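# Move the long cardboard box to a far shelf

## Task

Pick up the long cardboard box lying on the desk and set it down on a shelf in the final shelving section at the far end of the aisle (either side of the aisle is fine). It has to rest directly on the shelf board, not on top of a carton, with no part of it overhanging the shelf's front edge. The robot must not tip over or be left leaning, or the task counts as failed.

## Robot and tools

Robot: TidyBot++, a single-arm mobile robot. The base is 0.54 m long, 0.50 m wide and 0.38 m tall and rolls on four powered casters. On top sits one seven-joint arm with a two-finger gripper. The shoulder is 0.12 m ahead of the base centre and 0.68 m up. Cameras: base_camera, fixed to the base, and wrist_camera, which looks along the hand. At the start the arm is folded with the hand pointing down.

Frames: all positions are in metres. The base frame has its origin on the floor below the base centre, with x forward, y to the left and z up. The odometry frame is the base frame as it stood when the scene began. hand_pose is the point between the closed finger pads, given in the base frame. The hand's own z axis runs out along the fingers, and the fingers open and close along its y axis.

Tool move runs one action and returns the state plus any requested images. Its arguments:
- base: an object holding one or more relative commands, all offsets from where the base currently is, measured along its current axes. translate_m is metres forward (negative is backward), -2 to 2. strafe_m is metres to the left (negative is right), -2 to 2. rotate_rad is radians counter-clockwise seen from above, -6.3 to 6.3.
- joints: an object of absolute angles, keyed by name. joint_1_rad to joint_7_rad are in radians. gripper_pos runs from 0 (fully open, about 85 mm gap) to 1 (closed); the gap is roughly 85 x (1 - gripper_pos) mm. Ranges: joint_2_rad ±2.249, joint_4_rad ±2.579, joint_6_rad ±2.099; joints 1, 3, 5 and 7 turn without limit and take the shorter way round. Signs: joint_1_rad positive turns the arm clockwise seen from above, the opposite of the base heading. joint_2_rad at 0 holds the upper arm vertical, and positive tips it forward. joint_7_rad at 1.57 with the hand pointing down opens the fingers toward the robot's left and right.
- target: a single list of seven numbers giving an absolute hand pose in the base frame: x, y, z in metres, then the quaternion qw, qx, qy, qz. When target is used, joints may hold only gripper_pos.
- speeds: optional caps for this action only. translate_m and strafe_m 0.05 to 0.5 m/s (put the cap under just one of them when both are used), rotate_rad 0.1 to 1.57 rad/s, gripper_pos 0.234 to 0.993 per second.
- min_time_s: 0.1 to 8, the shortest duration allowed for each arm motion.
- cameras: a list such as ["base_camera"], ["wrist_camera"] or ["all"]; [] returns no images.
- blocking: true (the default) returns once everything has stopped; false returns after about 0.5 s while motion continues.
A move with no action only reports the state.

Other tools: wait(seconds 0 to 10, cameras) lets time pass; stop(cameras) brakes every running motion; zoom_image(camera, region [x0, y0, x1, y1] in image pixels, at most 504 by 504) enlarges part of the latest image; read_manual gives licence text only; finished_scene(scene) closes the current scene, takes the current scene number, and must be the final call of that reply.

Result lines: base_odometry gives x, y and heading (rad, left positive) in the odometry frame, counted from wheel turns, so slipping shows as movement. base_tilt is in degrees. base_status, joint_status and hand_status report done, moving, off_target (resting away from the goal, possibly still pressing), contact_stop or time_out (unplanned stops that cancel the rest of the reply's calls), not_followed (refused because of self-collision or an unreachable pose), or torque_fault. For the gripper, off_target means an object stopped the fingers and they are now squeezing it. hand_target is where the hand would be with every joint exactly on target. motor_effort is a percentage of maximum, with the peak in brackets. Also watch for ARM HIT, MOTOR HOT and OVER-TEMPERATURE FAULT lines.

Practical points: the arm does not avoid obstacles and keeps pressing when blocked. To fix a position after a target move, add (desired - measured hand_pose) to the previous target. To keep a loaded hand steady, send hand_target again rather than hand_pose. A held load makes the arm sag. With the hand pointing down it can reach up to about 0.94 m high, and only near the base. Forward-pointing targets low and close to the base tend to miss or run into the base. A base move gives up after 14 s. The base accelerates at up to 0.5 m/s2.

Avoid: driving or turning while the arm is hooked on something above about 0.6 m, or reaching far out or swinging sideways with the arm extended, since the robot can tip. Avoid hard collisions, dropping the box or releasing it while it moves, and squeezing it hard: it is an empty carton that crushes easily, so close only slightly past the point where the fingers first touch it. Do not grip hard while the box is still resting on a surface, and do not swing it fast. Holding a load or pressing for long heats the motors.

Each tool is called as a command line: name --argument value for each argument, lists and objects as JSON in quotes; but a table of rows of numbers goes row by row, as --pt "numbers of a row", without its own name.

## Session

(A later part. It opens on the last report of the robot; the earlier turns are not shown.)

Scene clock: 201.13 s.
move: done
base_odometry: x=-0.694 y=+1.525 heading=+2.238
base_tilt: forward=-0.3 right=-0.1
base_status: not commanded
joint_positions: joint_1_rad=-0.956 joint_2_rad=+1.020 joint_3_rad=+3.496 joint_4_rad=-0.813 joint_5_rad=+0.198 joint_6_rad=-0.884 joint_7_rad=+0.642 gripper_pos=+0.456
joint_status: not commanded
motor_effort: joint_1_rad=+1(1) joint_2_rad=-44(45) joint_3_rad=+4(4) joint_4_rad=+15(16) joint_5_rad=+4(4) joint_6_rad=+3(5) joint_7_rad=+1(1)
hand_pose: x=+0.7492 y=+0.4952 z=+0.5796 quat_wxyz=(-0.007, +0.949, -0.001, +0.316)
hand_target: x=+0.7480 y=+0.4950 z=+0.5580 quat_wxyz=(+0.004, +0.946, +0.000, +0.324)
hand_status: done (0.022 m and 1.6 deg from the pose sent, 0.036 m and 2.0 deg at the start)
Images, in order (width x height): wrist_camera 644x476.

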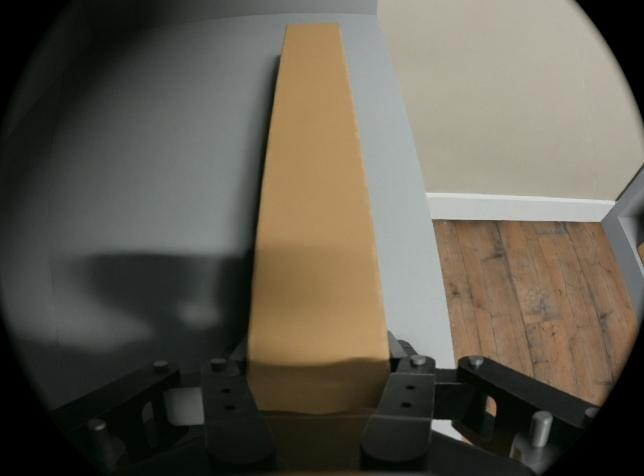

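move --target '[0.748, 0.495, 0.548, 0.004, 0.9412, 0.000, 0.3379]' --min_time_s 1.5 --cameras '[]'

move --target '[0.748, 0.495, 0.538, 0.004, 0.9412, 0.000, 0.3379]' --min_time_s 1.5 --cameras '["wrist_camera"]'

Scene clock: 207.07 s.
move: done
base_odometry: x=-0.694 y=+1.525 heading=+2.238
base_tilt: forward=-0.3 right=-0.2
base_status: not commanded
joint_positions: joint_1_rad=-0.987 joint_2_rad=+1.022 joint_3_rad=+3.536 joint_4_rad=-0.860 joint_5_rad=+0.198 joint_6_rad=-0.834 joint_7_rad=+0.610 gripper_pos=+0.456
joint_status: not commanded
motor_effort: joint_1_rad=+1(2) joint_2_rad=-44(44) joint_3_rad=+4(5) joint_4_rad=+15(15) joint_5_rad=+3(4) joint_6_rad=+3(4) joint_7_rad=+0(1)
hand_pose: x=+0.7469 y=+0.4960 z=+0.5723 quat_wxyz=(-0.006, +0.945, -0.004, +0.328)
hand_target: x=+0.7480 y=+0.4950 z=+0.5480 quat_wxyz=(+0.004, +0.941, +0.000, +0.338)
hand_status: done (0.024 m and 1.7 deg from the pose sent, 0.032 m and 2.9 deg at the start)

Scene clock: 208.87 s.
move: done
base_odometry: x=-0.694 y=+1.525 heading=+2.238
base_tilt: forward=-0.3 right=-0.1
base_status: not commanded
joint_positions: joint_1_rad=-0.992 joint_2_rad=+1.022 joint_3_rad=+3.545 joint_4_rad=-0.868 joint_5_rad=+0.198 joint_6_rad=-0.820 joint_7_rad=+0.603 gripper_pos=+0.456
joint_status: not commanded
motor_effort: joint_1_rad=+1(1) joint_2_rad=-41(43) joint_3_rad=+5(5) joint_4_rad=+14(15) joint_5_rad=+3(4) joint_6_rad=+4(4) joint_7_rad=+1(1)
hand_pose: x=+0.7483 y=+0.4965 z=+0.5721 quat_wxyz=(-0.008, +0.943, -0.004, +0.332)
hand_target: x=+0.7480 y=+0.4950 z=+0.5380 quat_wxyz=(+0.004, +0.941, +0.000, +0.338)
hand_status: done (0.034 m and 1.6 deg from the pose sent, 0.034 m and 1.7 deg at the start)
Images, in order (width x height): wrist_camera 644x476.

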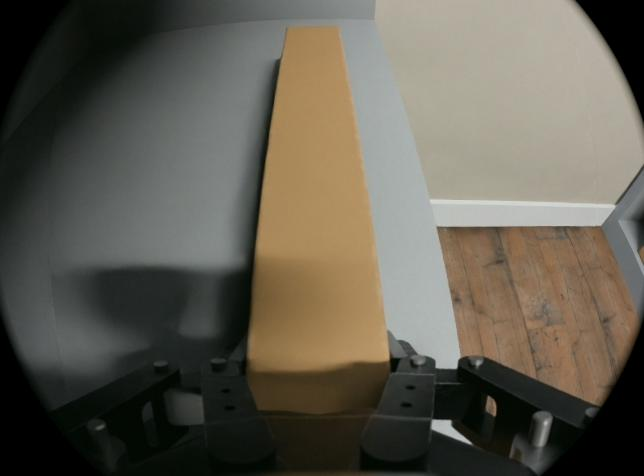

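move --target '[0.748, 0.495, 0.532, 0.004, 0.9412, 0.000, 0.3379]' --min_time_s 1 --cameras '[]'

move --joints '{"gripper_pos": 0.39}' --speeds '{"gripper_pos": 0.234}' --cameras '["wrist_camera"]'

move --joints '{"gripper_pos": 0.12}' --speeds '{"gripper_pos": 0.3}' --cameras '["wrist_camera"]'

Scene clock: 212.97 s.
move: done
base_odometry: x=-0.694 y=+1.525 heading=+2.238
base_tilt: forward=-0.3 right=-0.1
base_status: not commanded
joint_positions: joint_1_rad=-0.995 joint_2_rad=+1.023 joint_3_rad=+3.551 joint_4_rad=-0.872 joint_5_rad=+0.198 joint_6_rad=-0.810 joint_7_rad=+0.600 gripper_pos=+0.456
joint_status: not commanded
motor_effort: joint_1_rad=+1(1) joint_2_rad=-40(41) joint_3_rad=+4(5) joint_4_rad=+14(14) joint_5_rad=+3(4) joint_6_rad=+4(4) joint_7_rad=+0(1)
hand_pose: x=+0.7494 y=+0.4972 z=+0.5721 quat_wxyz=(-0.009, +0.942, -0.004, +0.335)
hand_target: x=+0.7480 y=+0.4950 z=+0.5320 quat_wxyz=(+0.004, +0.941, +0.000, +0.338)
hand_status: done (0.040 m and 1.6 deg from the pose sent, 0.040 m and 1.6 deg at the start)

Scene clock: 213.83 s.
move: done
base_odometry: x=-0.694 y=+1.525 heading=+2.238
base_tilt: forward=-0.4 right=-0.1
base_status: not commanded
joint_positions: joint_1_rad=-0.996 joint_2_rad=+1.029 joint_3_rad=+3.555 joint_4_rad=-0.872 joint_5_rad=+0.198 joint_6_rad=-0.802 joint_7_rad=+0.600 gripper_pos=+0.391
joint_status: all done
motor_effort: joint_1_rad=+1(1) joint_2_rad=-40(42) joint_3_rad=+4(5) joint_4_rad=+13(14) joint_5_rad=+3(4) joint_6_rad=+4(4) joint_7_rad=+1(1)
hand_pose: x=+0.7511 y=+0.4976 z=+0.5690 quat_wxyz=(-0.008, +0.941, -0.003, +0.337)
hand_target: x=+0.7480 y=+0.4950 z=+0.5320 quat_wxyz=(+0.004, +0.941, +0.000, +0.338)
hand_status: not commanded
Images, in order (width x height): wrist_camera 644x476.

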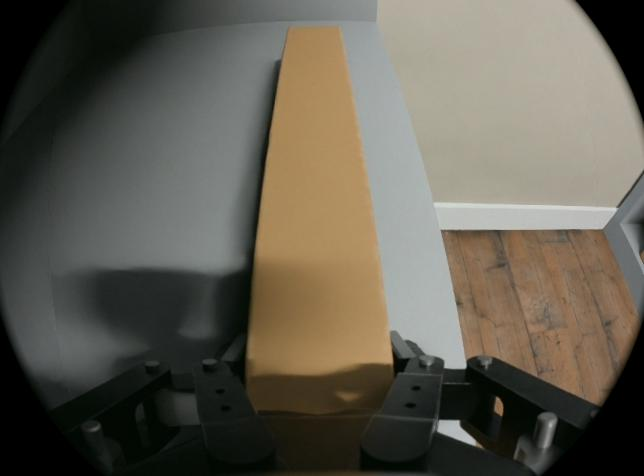

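Scene clock: 215.33 s.
move: done
base_odometry: x=-0.694 y=+1.525 heading=+2.238
base_tilt: forward=-0.3 right=-0.1
base_status: not commanded
joint_positions: joint_1_rad=-0.997 joint_2_rad=+1.041 joint_3_rad=+3.556 joint_4_rad=-0.877 joint_5_rad=+0.198 joint_6_rad=-0.798 joint_7_rad=+0.599 gripper_pos=+0.120
joint_status: all done
motor_effort: joint_1_rad=+1(1) joint_2_rad=-42(44) joint_3_rad=+4(5) joint_4_rad=+14(15) joint_5_rad=+3(4) joint_6_rad=+3(4) joint_7_rad=+0(1)
hand_pose: x=+0.7501 y=+0.4960 z=+0.5589 quat_wxyz=(-0.004, +0.943, -0.001, +0.334)
hand_target: x=+0.7480 y=+0.4950 z=+0.5320 quat_wxyz=(+0.004, +0.941, +0.000, +0.338)
hand_status: not commanded
Images, in order (width x height): wrist_camera 644x476.

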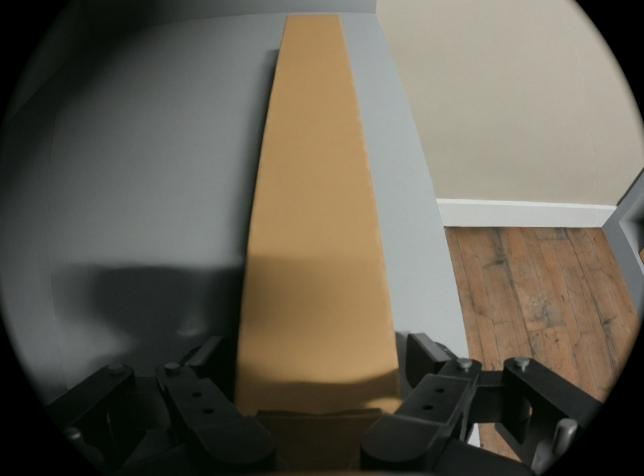

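move --target '[0.722, 0.495, 0.610, 0.004, 0.9412, 0.000, 0.3379]' --min_time_s 1.5 --cameras '[]'

move --target '[0.698, 0.49, 0.640, 0.004, 0.9412, 0.000, 0.3379]' --min_time_s 1.5 --cameras '["wrist_camera"]'

Scene clock: 220.73 s.
move: done
base_odometry: x=-0.694 y=+1.525 heading=+2.238
base_tilt: forward=-0.3 right=-0.1
base_status: not commanded
joint_positions: joint_1_rad=-1.012 joint_2_rad=+1.021 joint_3_rad=+3.534 joint_4_rad=-0.885 joint_5_rad=+0.236 joint_6_rad=-0.825 joint_7_rad=+0.599 gripper_pos=+0.120
joint_status: not commanded
motor_effort: joint_1_rad=+1(1) joint_2_rad=-43(44) joint_3_rad=+4(5) joint_4_rad=+14(15) joint_5_rad=+4(4) joint_6_rad=+3(4) joint_7_rad=+0(1)
hand_pose: x=+0.7370 y=+0.5003 z=+0.5670 quat_wxyz=(+0.005, +0.943, +0.013, +0.333)
hand_target: x=+0.7220 y=+0.4950 z=+0.6100 quat_wxyz=(+0.004, +0.941, +0.000, +0.338)
hand_status: done (0.046 m and 1.6 deg from the pose sent, 0.058 m and 1.0 deg at the start)

Scene clock: 222.53 s.
move: done
base_odometry: x=-0.694 y=+1.525 heading=+2.238
base_tilt: forward=-0.4 right=-0.1
base_status: not commanded
joint_positions: joint_1_rad=-1.041 joint_2_rad=+0.943 joint_3_rad=+3.522 joint_4_rad=-0.944 joint_5_rad=+0.272 joint_6_rad=-0.849 joint_7_rad=+0.588 gripper_pos=+0.120
joint_status: not commanded
motor_effort: joint_1_rad=+0(1) joint_2_rad=-42(44) joint_3_rad=+5(5) joint_4_rad=+15(15) joint_5_rad=+4(4) joint_6_rad=+3(4) joint_7_rad=+0(1)
hand_pose: x=+0.7157 y=+0.4972 z=+0.6004 quat_wxyz=(+0.005, +0.942, +0.016, +0.334)
hand_target: x=+0.6980 y=+0.4900 z=+0.6400 quat_wxyz=(+0.004, +0.941, +0.000, +0.338)
hand_status: done (0.044 m and 1.9 deg from the pose sent, 0.083 m and 1.6 deg at the start)
Images, in order (width x height): wrist_camera 644x476.

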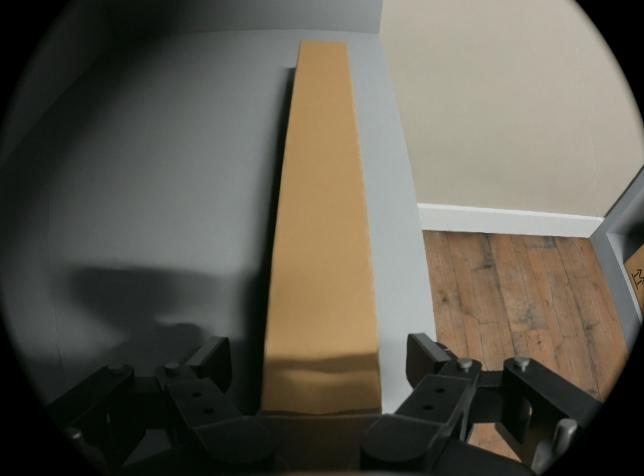

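move --target '[0.675, 0.48, 0.67, 0.004, 0.9412, 0.000, 0.3379]' --min_time_s 1.2 --cameras '[]'

move --target '[0.675, 0.37, 0.67, 0.004, 0.9412, 0.000, 0.3379]' --min_time_s 1.5 --cameras '["wrist_camera"]'

Scene clock: 227.17 s.
move: done
base_odometry: x=-0.694 y=+1.525 heading=+2.238
base_tilt: forward=-0.4 right=-0.1
base_status: not commanded
joint_positions: joint_1_rad=-1.063 joint_2_rad=+0.857 joint_3_rad=+3.501 joint_4_rad=-1.007 joint_5_rad=+0.314 joint_6_rad=-0.876 joint_7_rad=+0.568 gripper_pos=+0.120
joint_status: not commanded
motor_effort: joint_1_rad=+0(1) joint_2_rad=-41(43) joint_3_rad=+4(5) joint_4_rad=+15(15) joint_5_rad=+4(4) joint_6_rad=+3(4) joint_7_rad=+1(1)
hand_pose: x=+0.6933 y=+0.4894 z=+0.6341 quat_wxyz=(+0.004, +0.942, +0.015, +0.334)
hand_target: x=+0.6750 y=+0.4800 z=+0.6700 quat_wxyz=(+0.004, +0.941, +0.000, +0.338)
hand_status: done (0.041 m and 1.8 deg from the pose sent, 0.082 m and 1.9 deg at the start)

Scene clock: 228.97 s.
move: done
base_odometry: x=-0.694 y=+1.525 heading=+2.238
base_tilt: forward=-0.3 right=-0.2
base_status: not commanded
joint_positions: joint_1_rad=-1.033 joint_2_rad=+0.649 joint_3_rad=+3.501 joint_4_rad=-1.390 joint_5_rad=+0.379 joint_6_rad=-0.752 joint_7_rad=+0.568 gripper_pos=+0.120
joint_status: not commanded
motor_effort: joint_1_rad=+1(1) joint_2_rad=-35(41) joint_3_rad=+4(4) joint_4_rad=+14(15) joint_5_rad=+3(4) joint_6_rad=+3(3) joint_7_rad=+1(1)
hand_pose: x=+0.6614 y=+0.3766 z=+0.6318 quat_wxyz=(+0.031, +0.951, +0.007, +0.307)
hand_target: x=+0.6750 y=+0.3700 z=+0.6700 quat_wxyz=(+0.004, +0.941, +0.000, +0.338)
hand_status: done (0.041 m and 4.9 deg from the pose sent, 0.126 m and 1.8 deg at the start)
Images, in order (width x height): wrist_camera 644x476.

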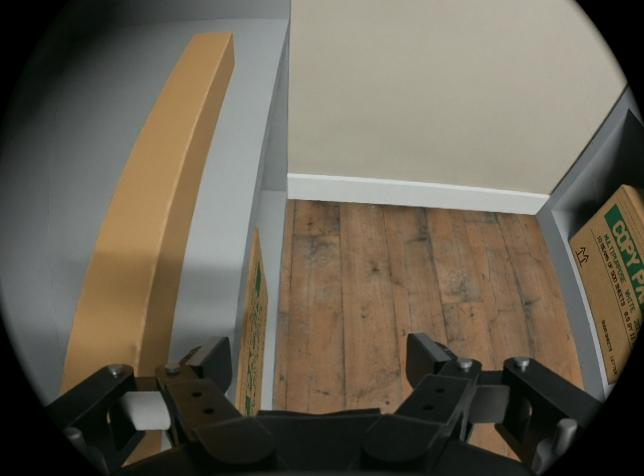

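finished_scene --scene 2

The scene is finished: the task was done.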